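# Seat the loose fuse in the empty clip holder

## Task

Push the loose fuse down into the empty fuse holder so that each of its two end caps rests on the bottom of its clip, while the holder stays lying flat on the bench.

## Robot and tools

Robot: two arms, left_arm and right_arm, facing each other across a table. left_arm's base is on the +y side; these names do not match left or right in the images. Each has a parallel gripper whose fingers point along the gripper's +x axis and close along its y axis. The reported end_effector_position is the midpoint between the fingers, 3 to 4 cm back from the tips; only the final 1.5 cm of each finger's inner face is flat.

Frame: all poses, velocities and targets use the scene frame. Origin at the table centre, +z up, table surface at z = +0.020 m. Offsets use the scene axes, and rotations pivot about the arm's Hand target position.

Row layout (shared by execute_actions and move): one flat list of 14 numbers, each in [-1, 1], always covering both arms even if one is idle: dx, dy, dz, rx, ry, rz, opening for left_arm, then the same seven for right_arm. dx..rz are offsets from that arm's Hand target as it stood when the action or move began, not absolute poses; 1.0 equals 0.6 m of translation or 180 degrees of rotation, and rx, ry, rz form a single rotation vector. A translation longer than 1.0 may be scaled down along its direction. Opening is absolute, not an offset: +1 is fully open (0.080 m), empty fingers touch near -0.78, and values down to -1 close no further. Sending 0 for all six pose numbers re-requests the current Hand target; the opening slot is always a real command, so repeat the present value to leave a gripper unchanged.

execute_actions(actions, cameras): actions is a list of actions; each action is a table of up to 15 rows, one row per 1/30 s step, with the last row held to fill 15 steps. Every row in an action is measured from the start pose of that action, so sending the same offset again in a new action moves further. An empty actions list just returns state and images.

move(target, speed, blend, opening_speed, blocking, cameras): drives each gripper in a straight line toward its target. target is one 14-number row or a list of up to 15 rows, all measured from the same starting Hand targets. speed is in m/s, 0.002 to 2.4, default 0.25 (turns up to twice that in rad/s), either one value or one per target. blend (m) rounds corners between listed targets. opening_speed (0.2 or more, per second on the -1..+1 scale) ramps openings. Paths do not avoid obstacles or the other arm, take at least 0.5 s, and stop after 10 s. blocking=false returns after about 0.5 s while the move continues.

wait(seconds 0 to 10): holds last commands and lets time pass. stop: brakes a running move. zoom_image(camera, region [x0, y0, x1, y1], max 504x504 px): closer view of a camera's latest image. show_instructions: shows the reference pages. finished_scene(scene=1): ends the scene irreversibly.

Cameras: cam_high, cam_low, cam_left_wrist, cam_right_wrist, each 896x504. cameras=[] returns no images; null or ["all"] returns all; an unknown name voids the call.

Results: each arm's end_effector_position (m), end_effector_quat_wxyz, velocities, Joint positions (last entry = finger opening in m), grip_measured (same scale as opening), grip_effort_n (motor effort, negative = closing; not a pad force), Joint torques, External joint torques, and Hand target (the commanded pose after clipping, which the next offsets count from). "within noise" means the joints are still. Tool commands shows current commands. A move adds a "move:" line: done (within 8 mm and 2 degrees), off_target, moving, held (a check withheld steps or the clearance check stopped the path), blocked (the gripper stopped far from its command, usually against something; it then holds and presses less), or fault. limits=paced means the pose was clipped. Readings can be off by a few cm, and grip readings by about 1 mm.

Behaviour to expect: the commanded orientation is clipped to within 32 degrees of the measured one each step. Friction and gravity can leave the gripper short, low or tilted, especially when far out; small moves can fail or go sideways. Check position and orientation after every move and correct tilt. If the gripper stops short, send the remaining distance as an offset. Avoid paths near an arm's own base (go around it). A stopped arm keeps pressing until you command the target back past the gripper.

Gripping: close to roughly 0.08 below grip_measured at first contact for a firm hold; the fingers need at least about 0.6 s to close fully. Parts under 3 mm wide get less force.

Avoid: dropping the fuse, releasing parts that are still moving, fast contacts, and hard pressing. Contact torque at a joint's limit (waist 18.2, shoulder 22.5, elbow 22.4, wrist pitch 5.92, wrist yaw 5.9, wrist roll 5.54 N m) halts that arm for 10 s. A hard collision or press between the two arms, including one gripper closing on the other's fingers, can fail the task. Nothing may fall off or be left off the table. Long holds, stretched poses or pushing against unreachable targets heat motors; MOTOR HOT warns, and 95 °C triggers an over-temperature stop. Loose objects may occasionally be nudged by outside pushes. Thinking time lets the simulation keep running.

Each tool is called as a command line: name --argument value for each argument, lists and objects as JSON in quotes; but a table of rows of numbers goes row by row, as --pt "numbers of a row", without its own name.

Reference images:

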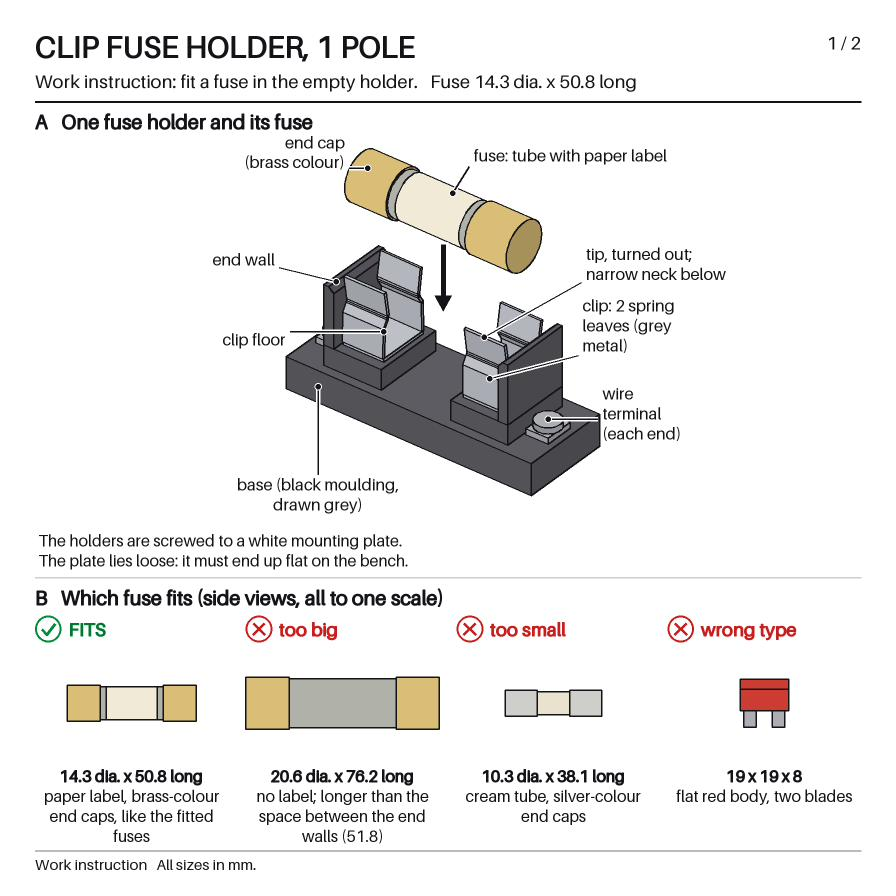

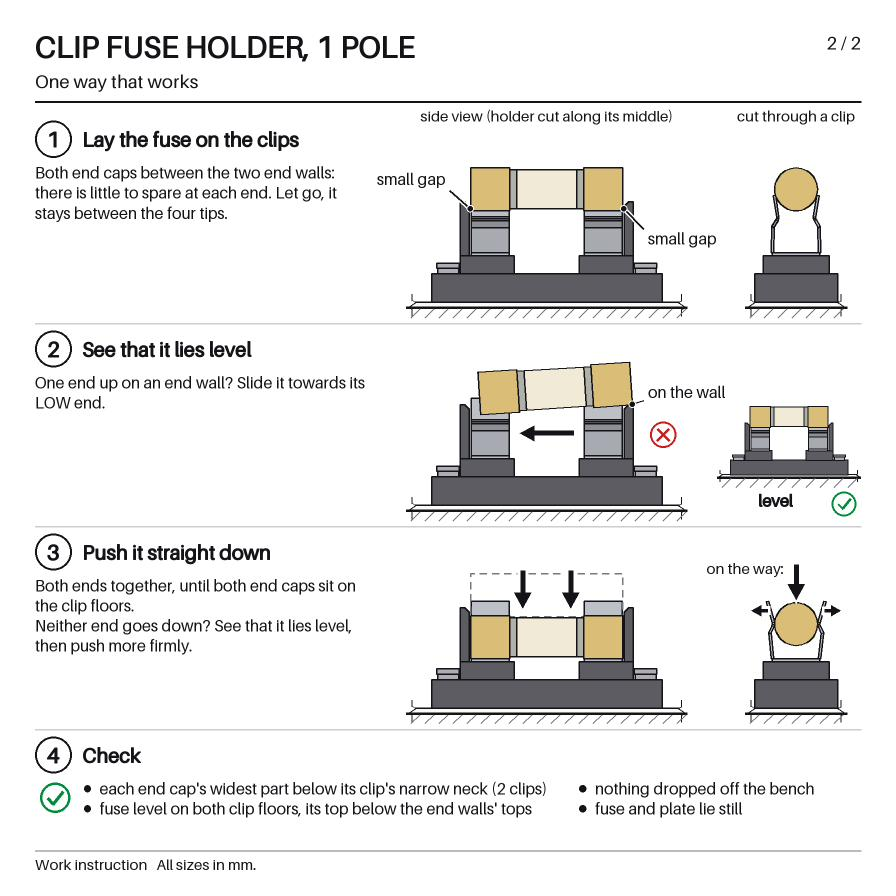

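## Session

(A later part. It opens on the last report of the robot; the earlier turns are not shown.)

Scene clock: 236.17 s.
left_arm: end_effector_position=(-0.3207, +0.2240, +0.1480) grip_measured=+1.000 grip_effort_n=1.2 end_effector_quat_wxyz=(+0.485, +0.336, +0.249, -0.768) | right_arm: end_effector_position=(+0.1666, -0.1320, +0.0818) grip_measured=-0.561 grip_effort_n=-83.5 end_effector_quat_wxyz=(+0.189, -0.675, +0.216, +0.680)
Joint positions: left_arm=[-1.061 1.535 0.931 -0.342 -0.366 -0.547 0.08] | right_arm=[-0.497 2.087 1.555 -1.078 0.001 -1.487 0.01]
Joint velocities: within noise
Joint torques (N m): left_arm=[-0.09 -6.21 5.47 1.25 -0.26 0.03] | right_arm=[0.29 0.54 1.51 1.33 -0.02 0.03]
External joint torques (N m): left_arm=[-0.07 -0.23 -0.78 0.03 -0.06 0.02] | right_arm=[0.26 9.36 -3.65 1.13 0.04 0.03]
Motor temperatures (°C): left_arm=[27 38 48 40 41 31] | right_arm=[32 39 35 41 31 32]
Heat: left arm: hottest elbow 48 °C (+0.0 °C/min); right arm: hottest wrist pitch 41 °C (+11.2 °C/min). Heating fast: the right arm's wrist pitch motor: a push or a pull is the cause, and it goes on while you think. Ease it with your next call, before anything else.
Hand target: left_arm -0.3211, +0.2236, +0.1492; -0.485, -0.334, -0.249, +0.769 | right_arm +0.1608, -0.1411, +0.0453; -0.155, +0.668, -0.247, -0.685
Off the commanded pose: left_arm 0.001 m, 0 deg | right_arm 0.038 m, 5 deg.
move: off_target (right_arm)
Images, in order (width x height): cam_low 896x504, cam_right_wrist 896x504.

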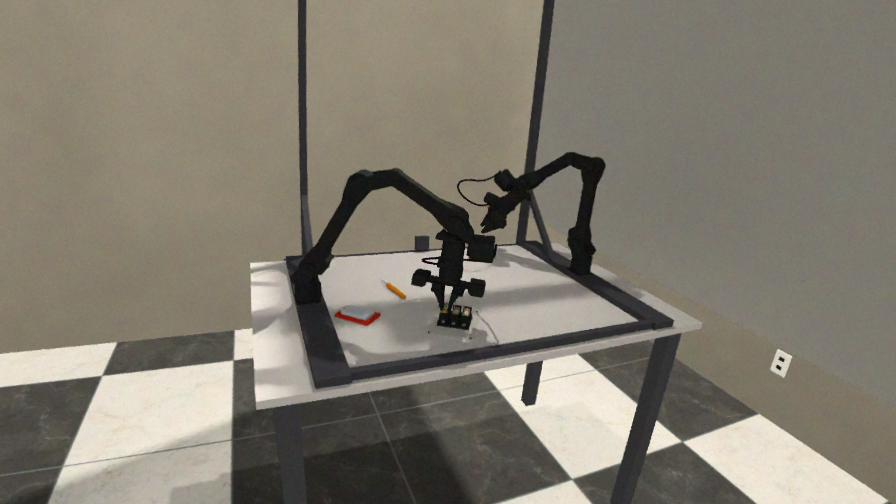

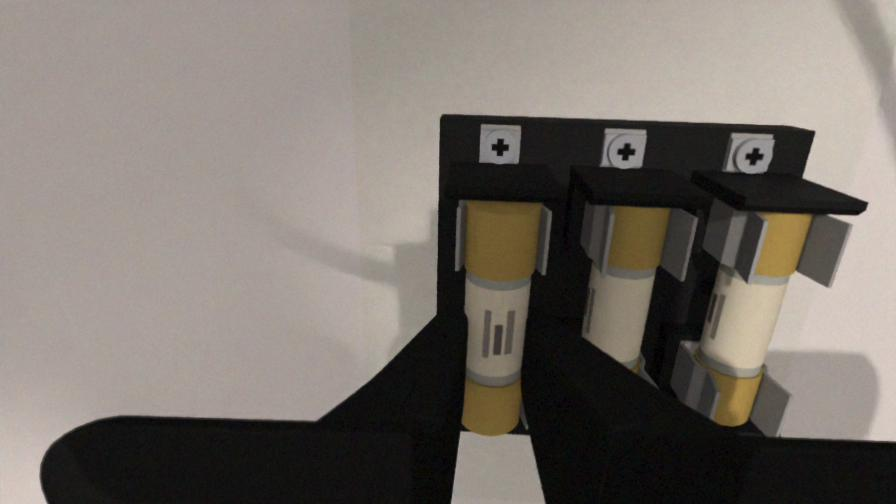

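move --target '[0,0,0,0,0,0,1,-0.002,-0.004,-0.05,0.005,-0.003,0,-0.8]' --cameras '["cam_right_wrist","cam_low"]' --speed 0.06

zoom_image --camera "cam_low" --region '[420, 290, 490, 340]'

Scene clock: 239.90 s.
left_arm: end_effector_position=(-0.3207, +0.2240, +0.1480) grip_measured=+1.000 grip_effort_n=0.7 end_effector_quat_wxyz=(+0.485, +0.336, +0.249, -0.768) | right_arm: end_effector_position=(+0.1663, -0.1325, +0.0850) grip_measured=-0.560 grip_effort_n=-83.5 end_effector_quat_wxyz=(+0.211, -0.681, +0.193, +0.675)
Joint positions: left_arm=[-1.061 1.535 0.931 -0.342 -0.366 -0.547 0.08] | right_arm=[-0.497 2.028 1.481 -0.996 0.003 -1.487 0.01]
Joint velocities: within noise
Joint torques (N m): left_arm=[-0.02 -6.07 5.32 1.19 -0.23 0.01] | right_arm=[0.09 -5.03 3.92 0.49 -0.08 0]
External joint torques (N m): left_arm=[-0.05 -0.06 -0.94 -0.03 -0.02 0.01] | right_arm=[0.09 3.47 -1.3 0.19 -0.03 0]
Motor temperatures (°C): left_arm=[27 38 48 40 41 31] | right_arm=[32 38 35 40 31 32]
Heat: left arm: hottest elbow 48 °C (+0.0 °C/min); right arm: hottest wrist pitch 40 °C (+10.0 °C/min).
Hand target: left_arm -0.3207, +0.2240, +0.1480; -0.485, -0.336, -0.249, +0.768 (not the last commanded pose) | right_arm +0.1642, -0.1364, +0.0730; -0.199, +0.678, -0.205, -0.677 (not the last commanded pose)
Off the commanded pose: left_arm 0.001 m, 0 deg | right_arm 0.071 m, 8 deg.
move: blocked (right_arm; both arms now hold where they are)
Images, in order (width x height): cam_low 896x504, cam_right_wrist 896x504.

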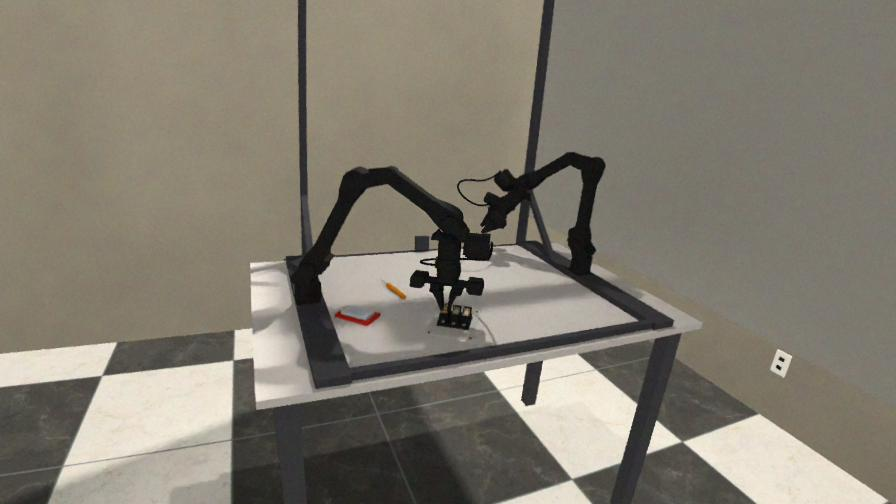

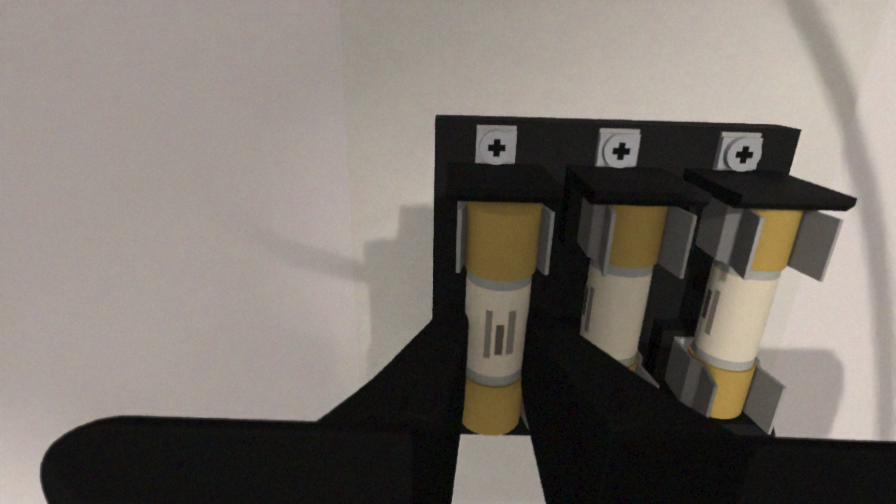

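Scaled by 7.200 from the camera's 896x504 image, which has a finer 1280x720 frame.

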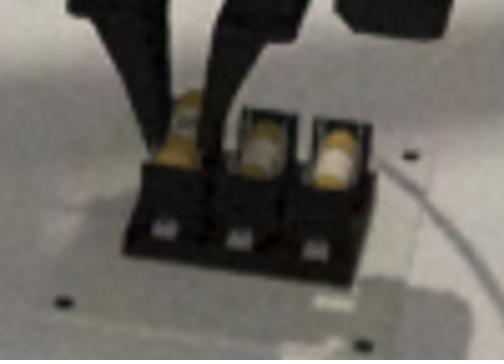

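move --pt "0 0 0 0 0 0 1 0 0 0.014 0 0 0 -0.2" --pt "0 0 0 0 0 0 1 0 0 0.014 0 0 0 -0.2" --pt "0 0 0 0 0 0 1 0 0 0.08 0 0 0 -0.2" --cameras '["cam_right_wrist","cam_low"]' --speed '[0.04,0.04,0.12]' --opening_speed 1

zoom_image --camera "cam_low" --region '[420, 290, 490, 340]'

zoom_image --camera "cam_right_wrist" --region '[400, 160, 750, 480]'

Scene clock: 251.33 s.
left_arm: end_effector_position=(-0.3207, +0.2240, +0.1480) grip_measured=+1.000 grip_effort_n=0.7 end_effector_quat_wxyz=(+0.485, +0.336, +0.249, -0.768) | right_arm: end_effector_position=(+0.1620, -0.1385, +0.1145) grip_measured=-0.202 grip_effort_n=15.1 end_effector_quat_wxyz=(+0.191, -0.677, +0.211, +0.679)
Joint positions: left_arm=[-1.061 1.535 0.931 -0.342 -0.366 -0.547 0.08] | right_arm=[-0.494 2.018 1.586 -1.167 0.002 -1.487 0.026]
Joint velocities: within noise
Joint torques (N m): left_arm=[-0.07 -6.07 5.33 1.21 -0.24 0.02] | right_arm=[-0.15 -9.24 6.1 0.11 0 -0.01]
External joint torques (N m): left_arm=[-0.06 -0.09 -0.97 -0.03 -0.03 0.01] | right_arm=[-0.14 -0.8 0.82 -0.13 0.05 -0.01]
Motor temperatures (°C): left_arm=[27 38 48 39 41 31] | right_arm=[32 38 36 37 31 32]
Heat: left arm: hottest elbow 48 °C (+0.0 °C/min); right arm: hottest shoulder 38 °C (-6.1 °C/min).
Hand target: left_arm -0.3207, +0.2240, +0.1480; -0.485, -0.336, -0.249, +0.768 | right_arm +0.1643, -0.1364, +0.1209; -0.199, +0.678, -0.205, -0.677
Off the commanded pose: left_arm 0.000 m, 0 deg | right_arm 0.007 m, 1 deg.
move: done
Images, in order (width x height): cam_low 896x504, cam_right_wrist 896x504.

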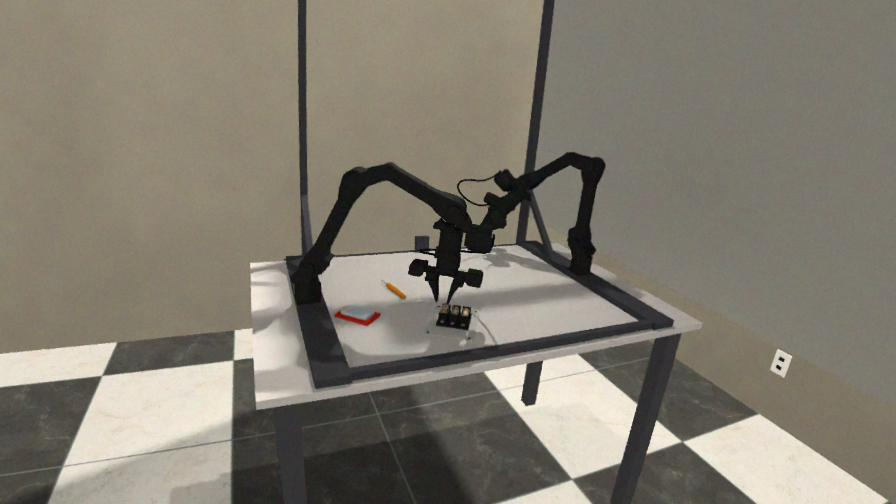

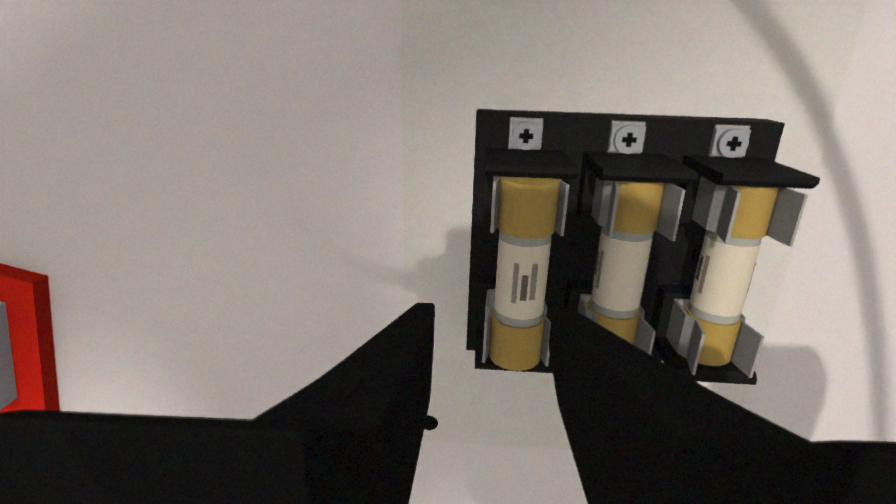

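Scaled by 7.200 from the camera's 896x504 image, which has a finer 1280x720 frame.

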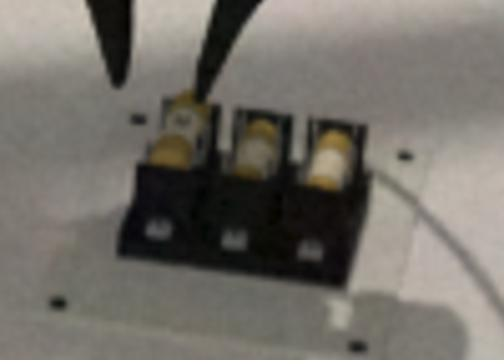

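Scaled by 1.440 from the camera's 896x504 image, which has a finer 1280x720 frame.

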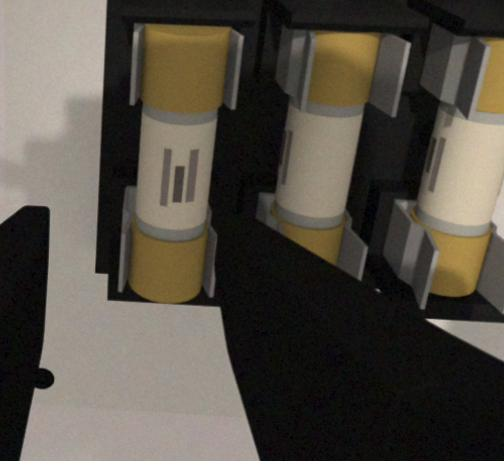

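move --target '[0,0,0,0,0,0,1,0,0.011,-0.015,0,0,0,-0.8]' --cameras '["cam_right_wrist"]' --speed 0.1

zoom_image --camera "cam_right_wrist" --region '[350, 160, 750, 480]'

Scene clock: 258.03 s.
left_arm: end_effector_position=(-0.3207, +0.2240, +0.1480) grip_measured=+1.000 grip_effort_n=1.2 end_effector_quat_wxyz=(+0.485, +0.336, +0.249, -0.768) | right_arm: end_effector_position=(+0.1637, -0.1335, +0.1115) grip_measured=-0.790 grip_effort_n=-59.8 end_effector_quat_wxyz=(+0.196, -0.677, +0.207, +0.678)
Joint positions: left_arm=[-1.061 1.535 0.931 -0.342 -0.366 -0.547 0.08] | right_arm=[-0.492 2.029 1.591 -1.148 0.002 -1.483 0]
Joint velocities: within noise
Joint torques (N m): left_arm=[-0.07 -6.07 5.35 1.2 -0.23 0.01] | right_arm=[0.26 -7.28 6.17 0.38 -0.05 0.14]
External joint torques (N m): left_arm=[-0.14 -0.13 -0.93 -0.03 -0.02 0.01] | right_arm=[0.24 1.25 0.88 0.14 0 0.14]
Motor temperatures (°C): left_arm=[27 38 48 39 41 31] | right_arm=[32 38 37 35 31 31]
Heat: left arm: hottest elbow 48 °C (+0.0 °C/min); right arm: hottest shoulder 38 °C (-6.1 °C/min).
Hand target: left_arm -0.3207, +0.2240, +0.1480; -0.485, -0.336, -0.249, +0.768 | right_arm +0.1642, -0.1299, +0.1119; -0.199, +0.678, -0.205, -0.677
Off the commanded pose: left_arm 0.000 m, 0 deg | right_arm 0.004 m, 0 deg.
move: done
Images, in order (width x height): cam_right_wrist 896x504.

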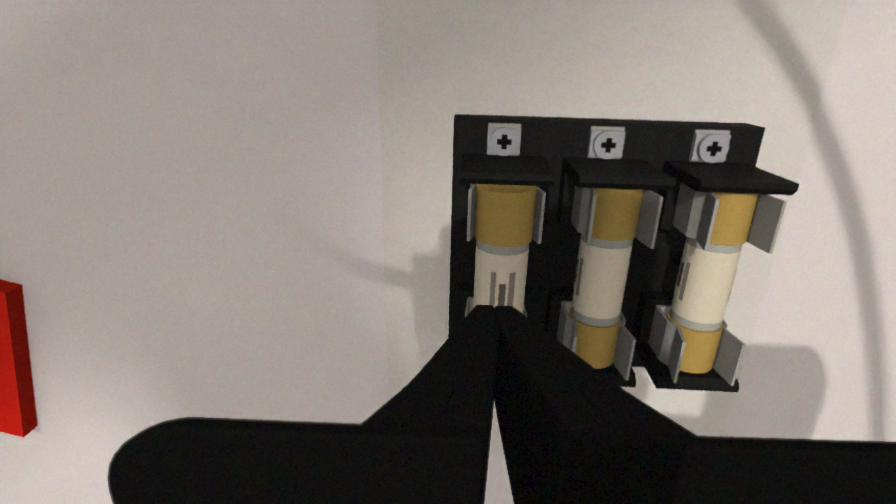

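Scaled by 1.260 from the camera's 896x504 image, which has a finer 1280x720 frame.

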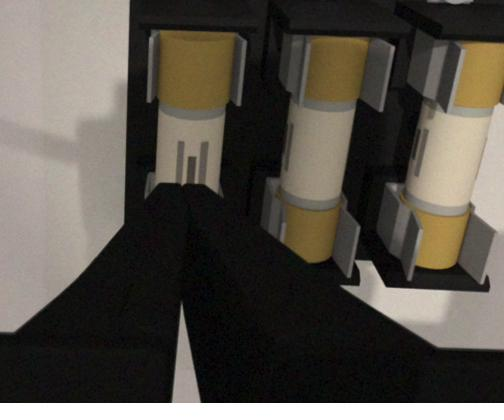

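move --pt "0 0 0 0 0 0 1 -0.0032 0.0072 -0.008 0 0 0 -0.8" --pt "0 0 0 0 0 0 1 -0.0032 0.0072 -0.025 0 0 0 -0.8" --cameras '["cam_right_wrist","cam_low"]' --speed 0.04

zoom_image --camera "cam_right_wrist" --region '[350, 160, 750, 480]'

zoom_image --camera "cam_low" --region '[420, 290, 490, 340]'

Scene clock: 266.20 s.
left_arm: end_effector_position=(-0.3207, +0.2240, +0.1480) grip_measured=+1.000 grip_effort_n=1.2 end_effector_quat_wxyz=(+0.485, +0.336, +0.249, -0.768) | right_arm: end_effector_position=(+0.1641, -0.1242, +0.1015) grip_measured=-0.790 grip_effort_n=-60.2 end_effector_quat_wxyz=(+0.203, -0.679, +0.200, +0.677)
Joint positions: left_arm=[-1.061 1.535 0.931 -0.342 -0.366 -0.547 0.08] | right_arm=[-0.482 2.053 1.586 -1.1 0.002 -1.474 0]
Joint velocities: within noise
Joint torques (N m): left_arm=[-0.05 -6.08 5.31 1.2 -0.24 0.01] | right_arm=[0.29 -7.37 4.16 0.45 -0.03 0.12]
External joint torques (N m): left_arm=[-0.02 -0.12 -0.96 -0.03 -0.03 0.01] | right_arm=[0.28 1.42 -1.22 0.15 0.02 0.12]
Motor temperatures (°C): left_arm=[27 38 48 39 41 31] | right_arm=[32 39 38 34 31 31]
Heat: left arm: hottest elbow 48 °C (+0.0 °C/min); right arm: hottest shoulder 39 °C (-5.1 °C/min).
Hand target: left_arm -0.3207, +0.2240, +0.1480; -0.485, -0.336, -0.249, +0.768 | right_arm +0.1624, -0.1256, +0.0969; -0.199, +0.678, -0.205, -0.677
Off the commanded pose: left_arm 0.000 m, 0 deg | right_arm 0.005 m, 1 deg.
move: done
Images, in order (width x height): cam_low 896x504, cam_right_wrist 896x504.

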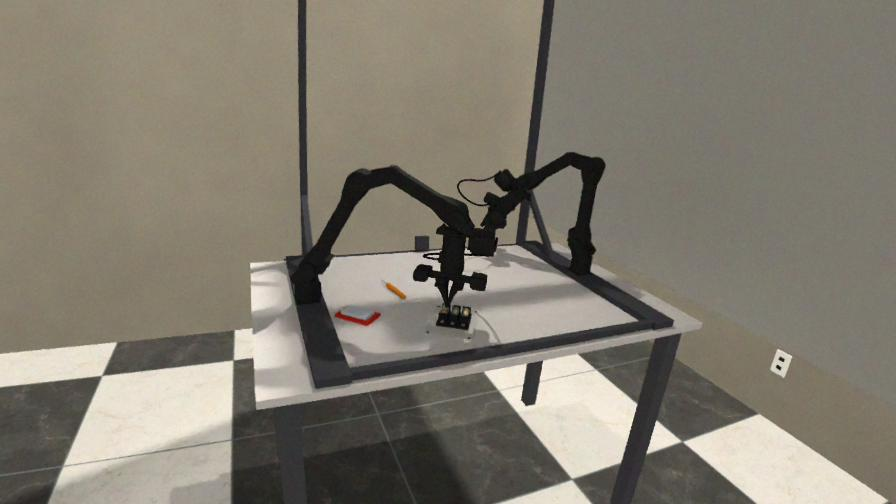

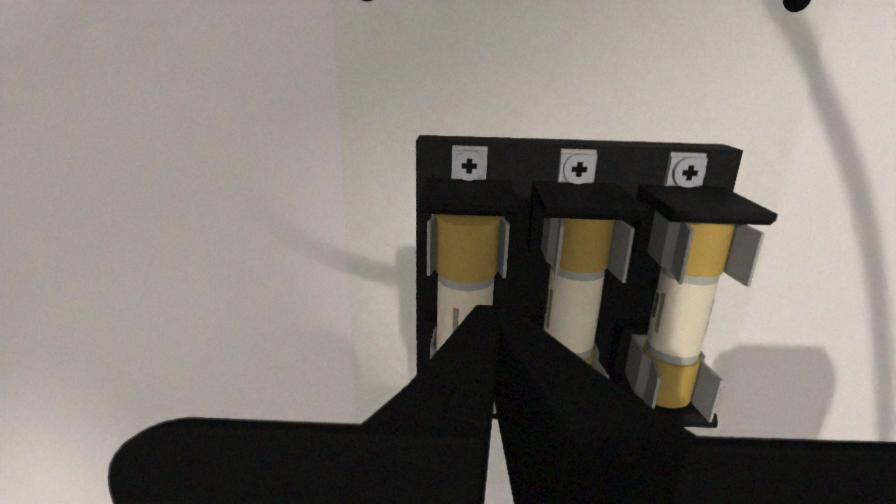

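Scaled by 1.260 from the camera's 896x504 image, which has a finer 1280x720 frame.

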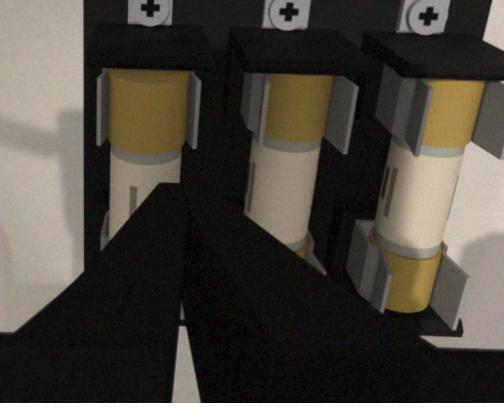

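Scaled by 7.200 from the camera's 896x504 image, which has a finer 1280x720 frame.

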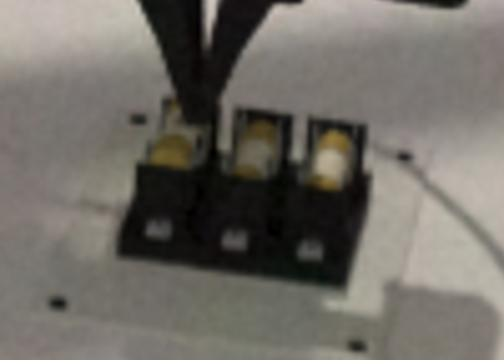

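move --target '[0,0,0,0,0,0,1,-0.0055,-0.0083,0.014,0,0,0,-0.8]' --cameras '["cam_right_wrist"]' --speed 0.05

zoom_image --camera "cam_right_wrist" --region '[350, 160, 750, 480]'

Scene clock: 270.40 s.
left_arm: end_effector_position=(-0.3207, +0.2240, +0.1480) grip_measured=+1.000 grip_effort_n=0.7 end_effector_quat_wxyz=(+0.485, +0.336, +0.249, -0.768) | right_arm: end_effector_position=(+0.1613, -0.1293, +0.1020) grip_measured=-0.790 grip_effort_n=-59.8 end_effector_quat_wxyz=(+0.197, -0.678, +0.207, +0.678)
Joint positions: left_arm=[-1.061 1.535 0.931 -0.342 -0.366 -0.547 0.08] | right_arm=[-0.481 2.045 1.576 -1.115 0.002 -1.472 0]
Joint velocities: within noise
Joint torques (N m): left_arm=[-0.05 -6.04 5.29 1.2 -0.23 0.01] | right_arm=[0.41 -9.77 4.3 0.18 -0.04 0.11]
External joint torques (N m): left_arm=[-0.03 -0.04 -1.01 -0.04 -0.03 0] | right_arm=[0.4 -1.21 -0.94 -0.08 0.01 0.11]
Motor temperatures (°C): left_arm=[27 38 48 39 41 31] | right_arm=[32 40 38 33 31 31]
Heat: left arm: hottest elbow 48 °C (+0.0 °C/min); right arm: hottest shoulder 40 °C (-3.0 °C/min).
Hand target: left_arm -0.3207, +0.2240, +0.1480; -0.485, -0.336, -0.249, +0.768 | right_arm +0.1591, -0.1305, +0.1053; -0.199, +0.678, -0.205, -0.677
Off the commanded pose: left_arm 0.000 m, 0 deg | right_arm 0.004 m, 0 deg.
move: done
Images, in order (width x height): cam_right_wrist 896x504.

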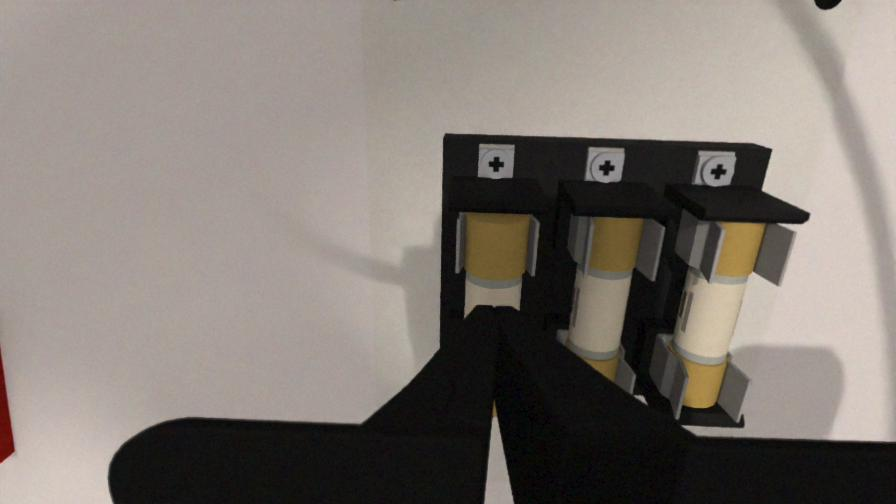

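Scaled by 1.260 from the camera's 896x504 image, which has a finer 1280x720 frame.

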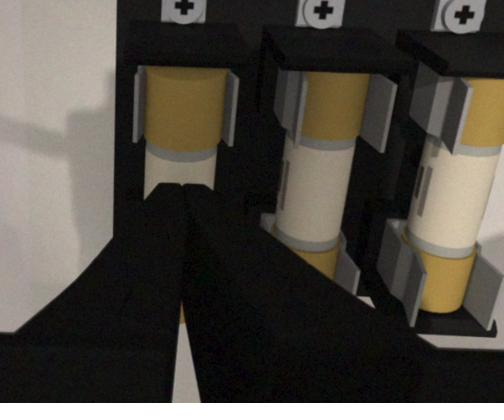

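move --target '[0,0,0,0,0,0,1,0,0,-0.06,-0.006,0.003,0,-0.8]' --cameras '["cam_right_wrist","cam_low"]' --speed 0.05

zoom_image --camera "cam_right_wrist" --region '[350, 160, 750, 480]'

zoom_image --camera "cam_low" --region '[420, 290, 490, 340]'

Scene clock: 280.60 s.
left_arm: end_effector_position=(-0.3207, +0.2240, +0.1480) grip_measured=+1.000 grip_effort_n=1.2 end_effector_quat_wxyz=(+0.485, +0.336, +0.249, -0.768) | right_arm: end_effector_position=(+0.1614, -0.1286, +0.0964) grip_measured=-0.790 grip_effort_n=-59.8 end_effector_quat_wxyz=(+0.208, -0.680, +0.195, +0.676)
Joint positions: left_arm=[-1.061 1.535 0.931 -0.342 -0.366 -0.547 0.08] | right_arm=[-0.481 2.026 1.525 -1.05 0.002 -1.472 0]
Joint velocities: within noise
Joint torques (N m): left_arm=[-0.01 -6.05 5.29 1.2 -0.23 0.01] | right_arm=[0.44 -1.68 2.25 2.63 -0.02 0.11]
External joint torques (N m): left_arm=[-0.02 -0.08 -0.94 -0.01 -0.02 0.01] | right_arm=[0.45 6.85 -3.04 2.33 0.03 0.11]
Motor temperatures (°C): left_arm=[27 38 48 39 40 31] | right_arm=[32 40 38 33 31 31]
Heat: left arm: hottest elbow 48 °C (+0.0 °C/min); right arm: hottest shoulder 40 °C (-1.0 °C/min).
Hand target: left_arm -0.3207, +0.2240, +0.1480; -0.485, -0.336, -0.249, +0.768 | right_arm +0.1591, -0.1305, +0.0693; -0.191, +0.677, -0.213, -0.678
Off the commanded pose: left_arm 0.000 m, 0 deg | right_arm 0.027 m, 3 deg.
move: off_target (right_arm)
Images, in order (width x height): cam_low 896x504, cam_right_wrist 896x504.

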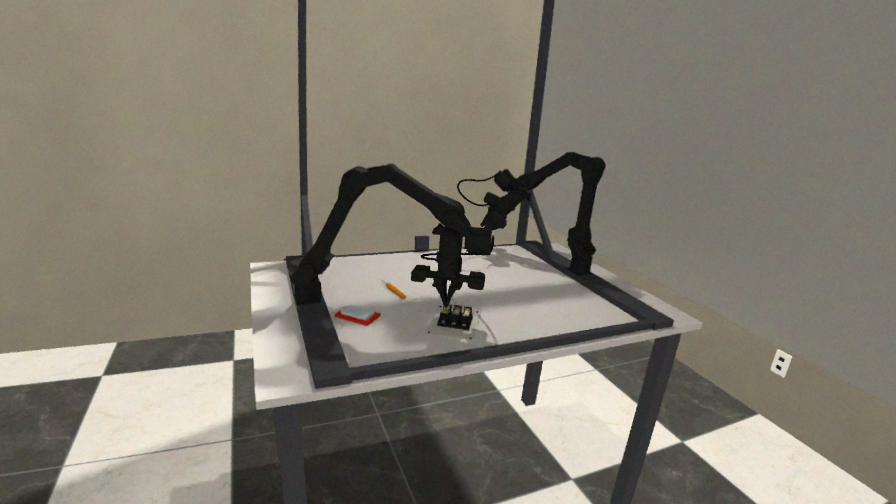

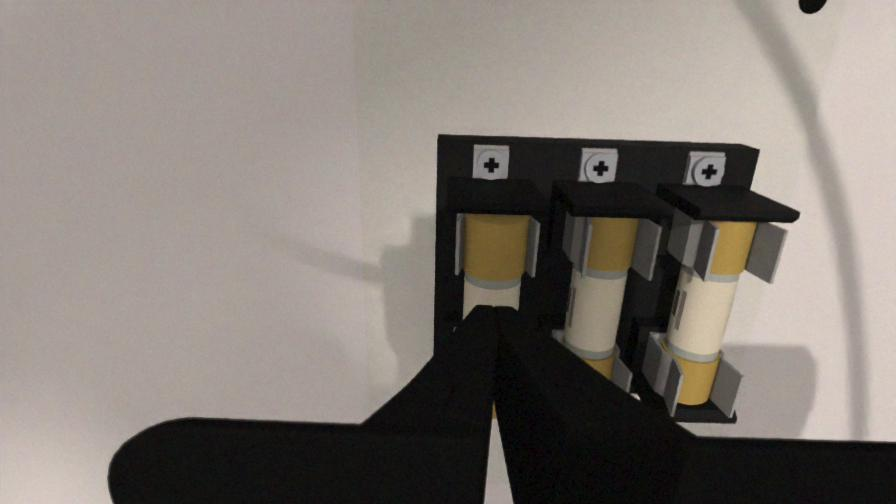

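Scaled by 1.260 from the camera's 896x504 image, which has a finer 1280x720 frame.

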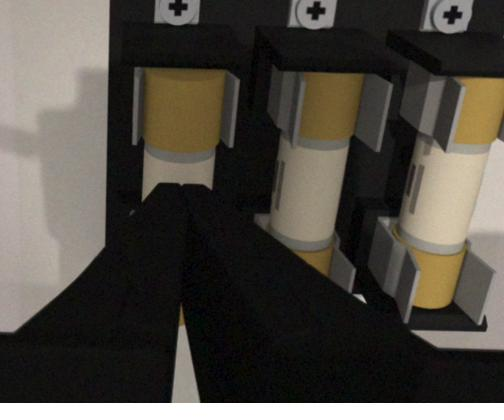

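Scaled by 7.200 from the camera's 896x504 image, which has a finer 1280x720 frame.

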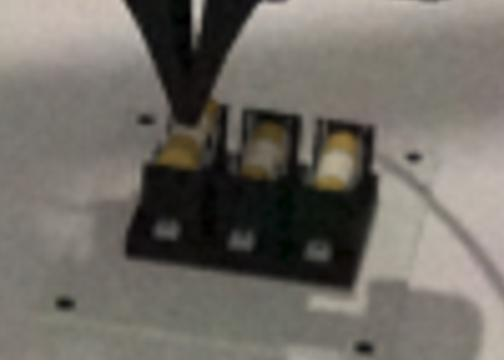

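move --target '[0,0,0,0,0,0,1,0,0,-0.04,-0.035,0.017,0,-0.8]' --cameras '["cam_right_wrist","cam_low"]' --speed 0.08

zoom_image --camera "cam_low" --region '[420, 290, 490, 340]'

Scene clock: 284.40 s.
left_arm: end_effector_position=(-0.3207, +0.2240, +0.1480) grip_measured=+1.000 grip_effort_n=0.7 end_effector_quat_wxyz=(+0.485, +0.336, +0.249, -0.768) | right_arm: end_effector_position=(+0.1629, -0.1257, +0.0978) grip_measured=-0.790 grip_effort_n=-59.8 end_effector_quat_wxyz=(+0.186, -0.676, +0.218, +0.679)
Joint positions: left_arm=[-1.061 1.535 0.931 -0.342 -0.366 -0.547 0.08] | right_arm=[-0.48 2.09 1.626 -1.151 0.005 -1.471 0]
Joint velocities: within noise
Joint torques (N m): left_arm=[-0.05 -6.05 5.33 1.19 -0.23 0.01] | right_arm=[0.01 -6.24 4.29 0.66 -0.07 -0.01]
External joint torques (N m): left_arm=[-0.02 -0.06 -0.96 -0.04 -0.03 0.01] | right_arm=[-0.07 2.67 -0.91 0.48 -0.01 0]
Motor temperatures (°C): left_arm=[27 38 48 39 40 31] | right_arm=[31 40 37 34 31 31]
Heat: left arm: hottest elbow 48 °C (+0.0 °C/min); right arm: hottest shoulder 40 °C (-1.0 °C/min).
Hand target: left_arm -0.3207, +0.2240, +0.1480; -0.485, -0.336, -0.249, +0.768 | right_arm +0.1624, -0.1268, +0.0900; -0.180, +0.675, -0.224, -0.680 (not the last commanded pose)
Off the commanded pose: left_arm 0.000 m, 0 deg | right_arm 0.053 m, 6 deg.
move: blocked (right_arm; both arms now hold where they are)
Images, in order (width x height): cam_low 896x504, cam_right_wrist 896x504.

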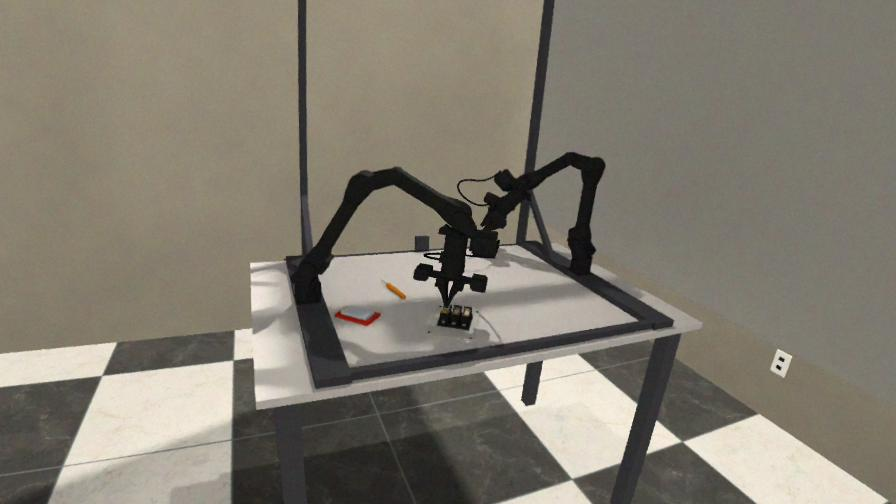

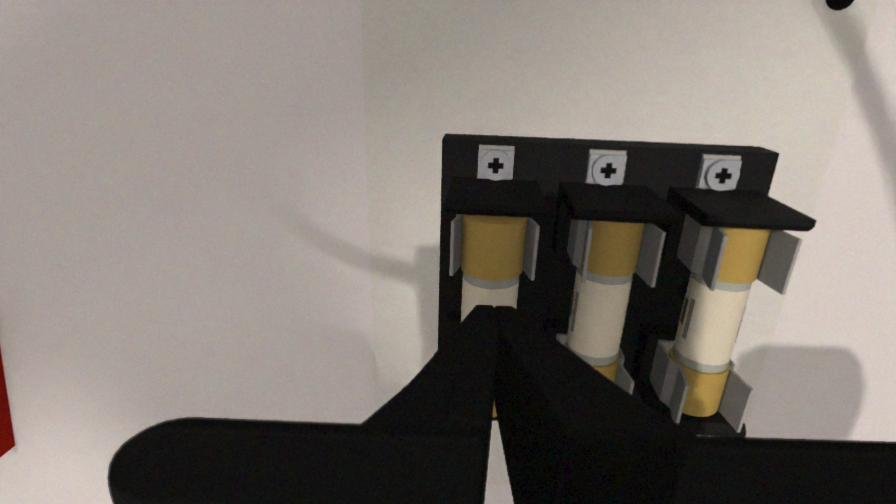

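Scaled by 7.200 from the camera's 896x504 image, which has a finer 1280x720 frame.

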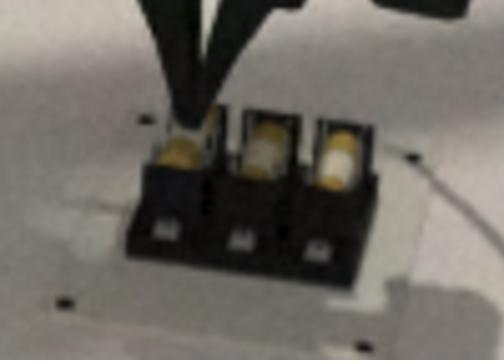

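execute_actions --actions '[[[0,0,0,0,0,0,1,-0.0002,-0.0002,-0.01,0,0,0,-0.8],[0,0,0,0,0,0,1,-0.0004,-0.0004,-0.02,0,0,0,-0.8],[0,0,0,0,0,0,1,-0.0006,-0.0006,-0.03,0,0,0,-0.8],[0,0,0,0,0,0,1,-0.0008,-0.0008,-0.04,0,0,0,-0.8],[0,0,0,0,0,0,1,-0.001,-0.001,-0.045,-0.001,0.001,0,-0.8],[0,0,0,0,0,0,1,-0.001,-0.001,-0.05,-0.002,0.001,0,-0.8],[0,0,0,0,0,0,1,-0.001,-0.001,-0.055,-0.003,0.002,0,-0.8],[0,0,0,0,0,0,1,-0.001,-0.001,-0.06,-0.004,0.003,0,-0.8],[0,0,0,0,0,0,1,-0.001,-0.001,-0.065,-0.005,0.003,0,-0.8],[0,0,0,0,0,0,1,-0.001,-0.001,-0.07,-0.006,0.004,0,-0.8],[0,0,0,0,0,0,1,-0.001,-0.001,-0.075,-0.007,0.004,0,-0.8],[0,0,0,0,0,0,1,-0.001,-0.001,-0.08,-0.008,0.005,0,-0.8],[0,0,0,0,0,0,1,-0.001,-0.001,-0.085,-0.009,0.005,0,-0.8],[0,0,0,0,0,0,1,-0.001,-0.001,-0.09,-0.01,0.005,0,-0.8],[0,0,0,0,0,0,1,-0.001,-0.001,-0.095,-0.01,0.005,0,-0.8]]]' --cameras '["cam_right_wrist","cam_low"]'

zoom_image --camera "cam_low" --region '[420, 290, 490, 340]'

Scene clock: 293.33 s.
left_arm: end_effector_position=(-0.3207, +0.2240, +0.1480) grip_measured=+1.000 grip_effort_n=0.7 end_effector_quat_wxyz=(+0.485, +0.336, +0.249, -0.768) | right_arm: end_effector_position=(+0.1692, -0.1142, +0.0678) grip_measured=-0.790 grip_effort_n=-58.4 end_effector_quat_wxyz=(+0.206, -0.681, +0.199, +0.674)
Joint positions: left_arm=[-1.061 1.535 0.931 -0.342 -0.366 -0.547 0.08] | right_arm=[-0.48 2.125 1.558 -0.992 0.007 -1.47 0]
Joint velocities: within noise
Joint torques (N m): left_arm=[-0.05 -6.07 5.31 1.2 -0.23 0.02] | right_arm=[0.08 -1.94 0.64 -0.41 -0.12 0.04]
External joint torques (N m): left_arm=[-0.05 -0.03 -1.05 -0.06 -0.02 0.01] | right_arm=[0.02 7.16 -4.58 -0.73 -0.07 0.04]
Motor temperatures (°C): left_arm=[27 39 48 39 40 31] | right_arm=[31 40 37 33 31 31]
Heat: left arm: hottest elbow 48 °C (+0.0 °C/min); right arm: hottest shoulder 40 °C (+1.0 °C/min).
Hand target: left_arm -0.3207, +0.2240, +0.1480; -0.485, -0.336, -0.249, +0.768 | right_arm +0.1617, -0.1274, +0.0331; -0.167, +0.672, -0.236, -0.681
Off the commanded pose: left_arm 0.000 m, 0 deg | right_arm 0.038 m, 6 deg.
Step readings (end_effector_position of left_arm | right_arm):
0: (-0.3207, +0.2240, +0.1480) | (+0.1630, -0.1257, +0.0979)
1: (-0.3207, +0.2240, +0.1480) | (+0.1630, -0.1256, +0.0979)
2: (-0.3207, +0.2240, +0.1480) | (+0.1630, -0.1257, +0.0972)
4: (-0.3207, +0.2240, +0.1480) | (+0.1627, -0.1261, +0.0955)
8: (-0.3207, +0.2240, +0.1480) | (+0.1624, -0.1267, +0.0934)
15: (-0.3207, +0.2240, +0.1480) | (+0.1660, -0.1197, +0.0844)
Images, in order (width x height): cam_low 896x504, cam_right_wrist 896x504.

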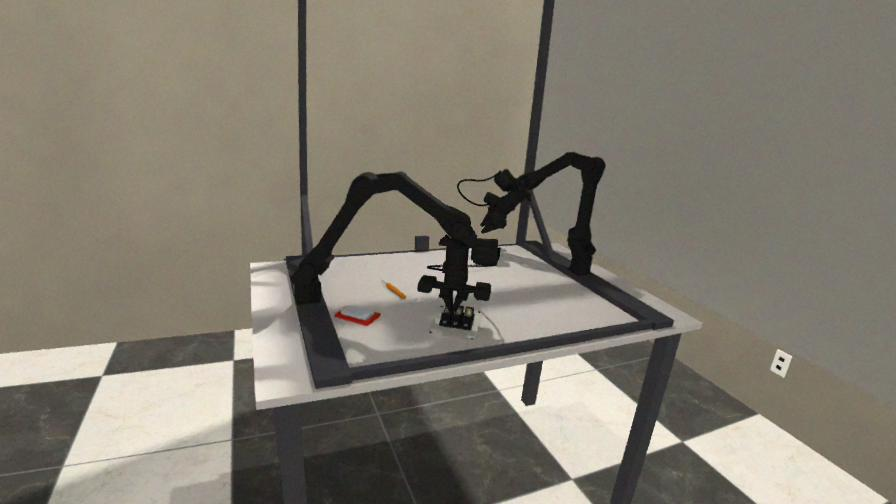

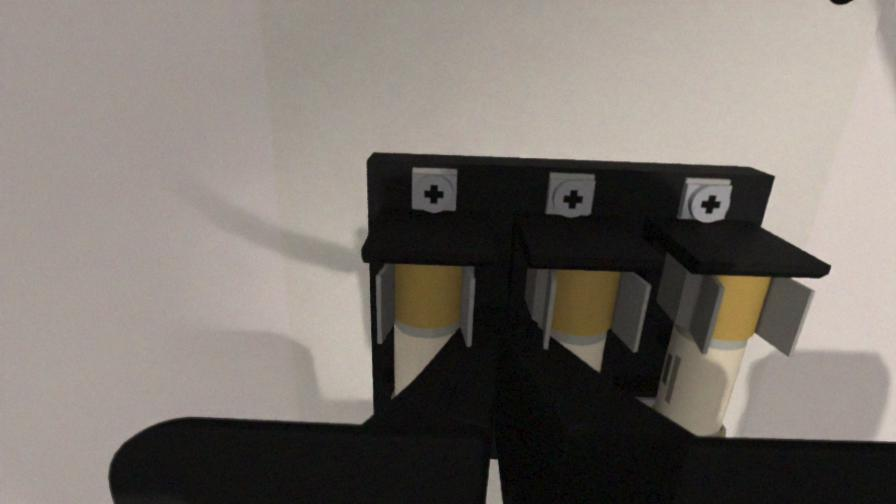

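Scaled by 7.200 from the camera's 896x504 image, which has a finer 1280x720 frame.

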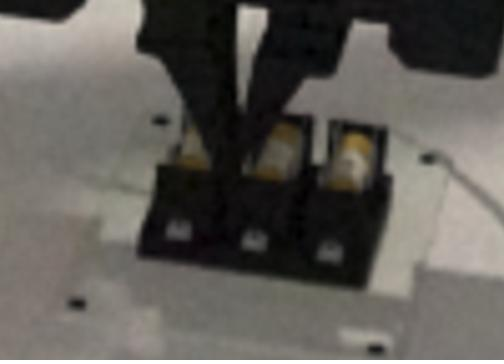

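move --pt "0 0 0 0 0 0 1 0.0125 0.022 0.06 0.03 -0.015 0 -0.8" --pt "0 0 0 0 0 0 1 0.0 0.006 0.145 0.03 -0.015 0 -0.8" --cameras '["cam_right_wrist","cam_low"]' --speed 0.1

zoom_image --camera "cam_low" --region '[420, 290, 490, 340]'

zoom_image --camera "cam_right_wrist" --region '[350, 100, 750, 420]'

Scene clock: 298.30 s.
left_arm: end_effector_position=(-0.3207, +0.2240, +0.1480) grip_measured=+1.000 grip_effort_n=1.2 end_effector_quat_wxyz=(+0.485, +0.336, +0.249, -0.768) | right_arm: end_effector_position=(+0.1622, -0.1267, +0.1149) grip_measured=-0.790 grip_effort_n=-58.4 end_effector_quat_wxyz=(+0.199, -0.679, +0.205, +0.676)
Joint positions: left_arm=[-1.061 1.535 0.931 -0.342 -0.366 -0.547 0.08] | right_arm=[-0.479 2.041 1.622 -1.159 0.006 -1.47 0]
Joint velocities: within noise
Joint torques (N m): left_arm=[-0.06 -6.07 5.32 1.18 -0.23 0] | right_arm=[0.44 -9.09 5.87 0.22 -0.15 0.13]
External joint torques (N m): left_arm=[-0.05 -0.09 -0.94 -0.04 -0.03 0] | right_arm=[0.43 -0.33 0.46 -0.07 -0.11 0.13]
Motor temperatures (°C): left_arm=[27 39 48 39 40 31] | right_arm=[31 39 37 33 31 31]
Heat: left arm: hottest elbow 48 °C (+0.0 °C/min); right arm: hottest shoulder 39 °C (+1.0 °C/min).
Hand target: left_arm -0.3207, +0.2240, +0.1480; -0.485, -0.336, -0.249, +0.768 | right_arm +0.1618, -0.1237, +0.1200; -0.204, +0.679, -0.200, -0.676
Off the commanded pose: left_arm 0.000 m, 0 deg | right_arm 0.006 m, 1 deg.
move: done
Images, in order (width x height): cam_low 896x504, cam_right_wrist 896x504.

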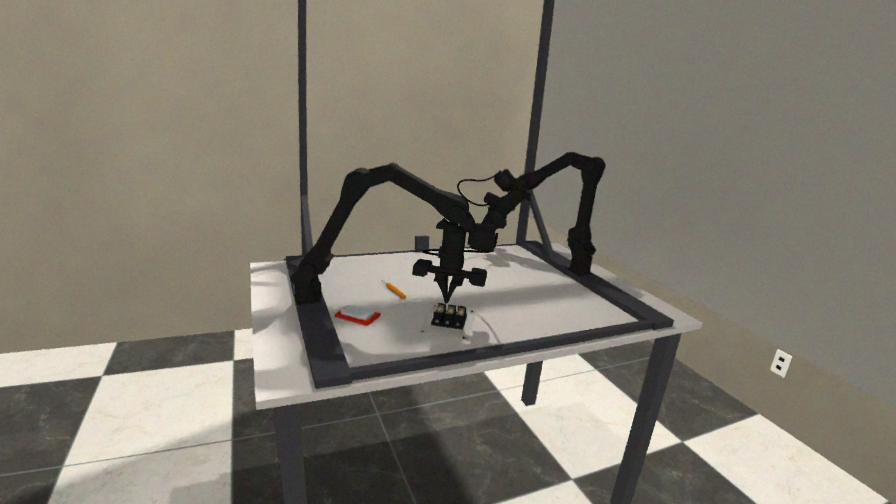

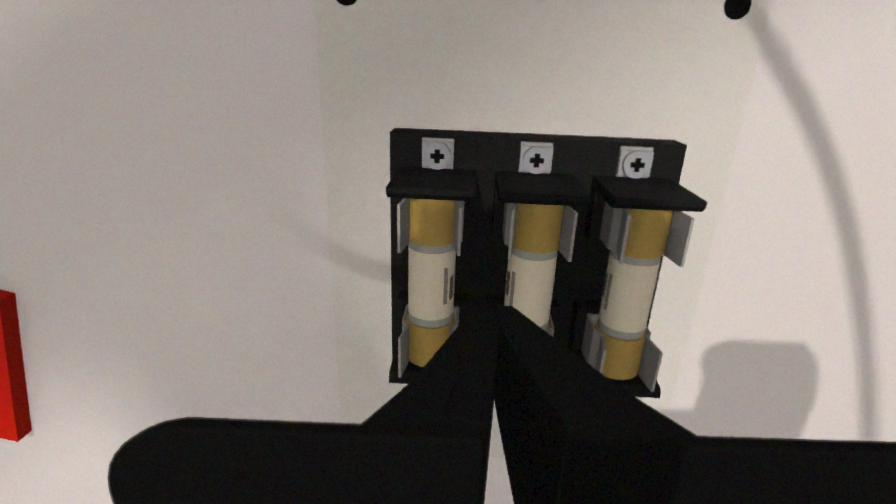

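Scaled by 7.200 from the camera's 896x504 image, which has a finer 1280x720 frame.

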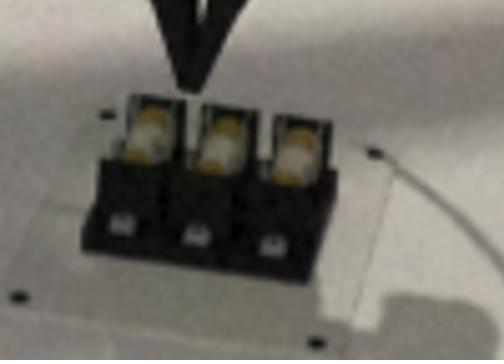

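Scaled by 1.260 from the camera's 896x504 image, which has a finer 1280x720 frame.

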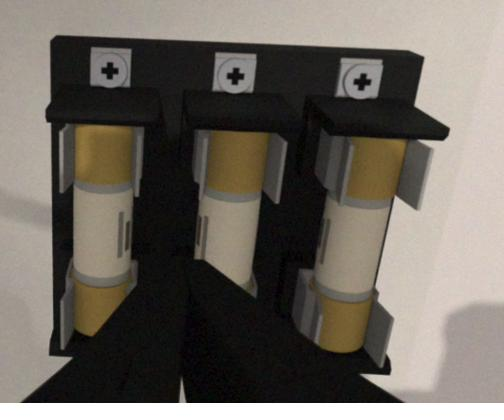

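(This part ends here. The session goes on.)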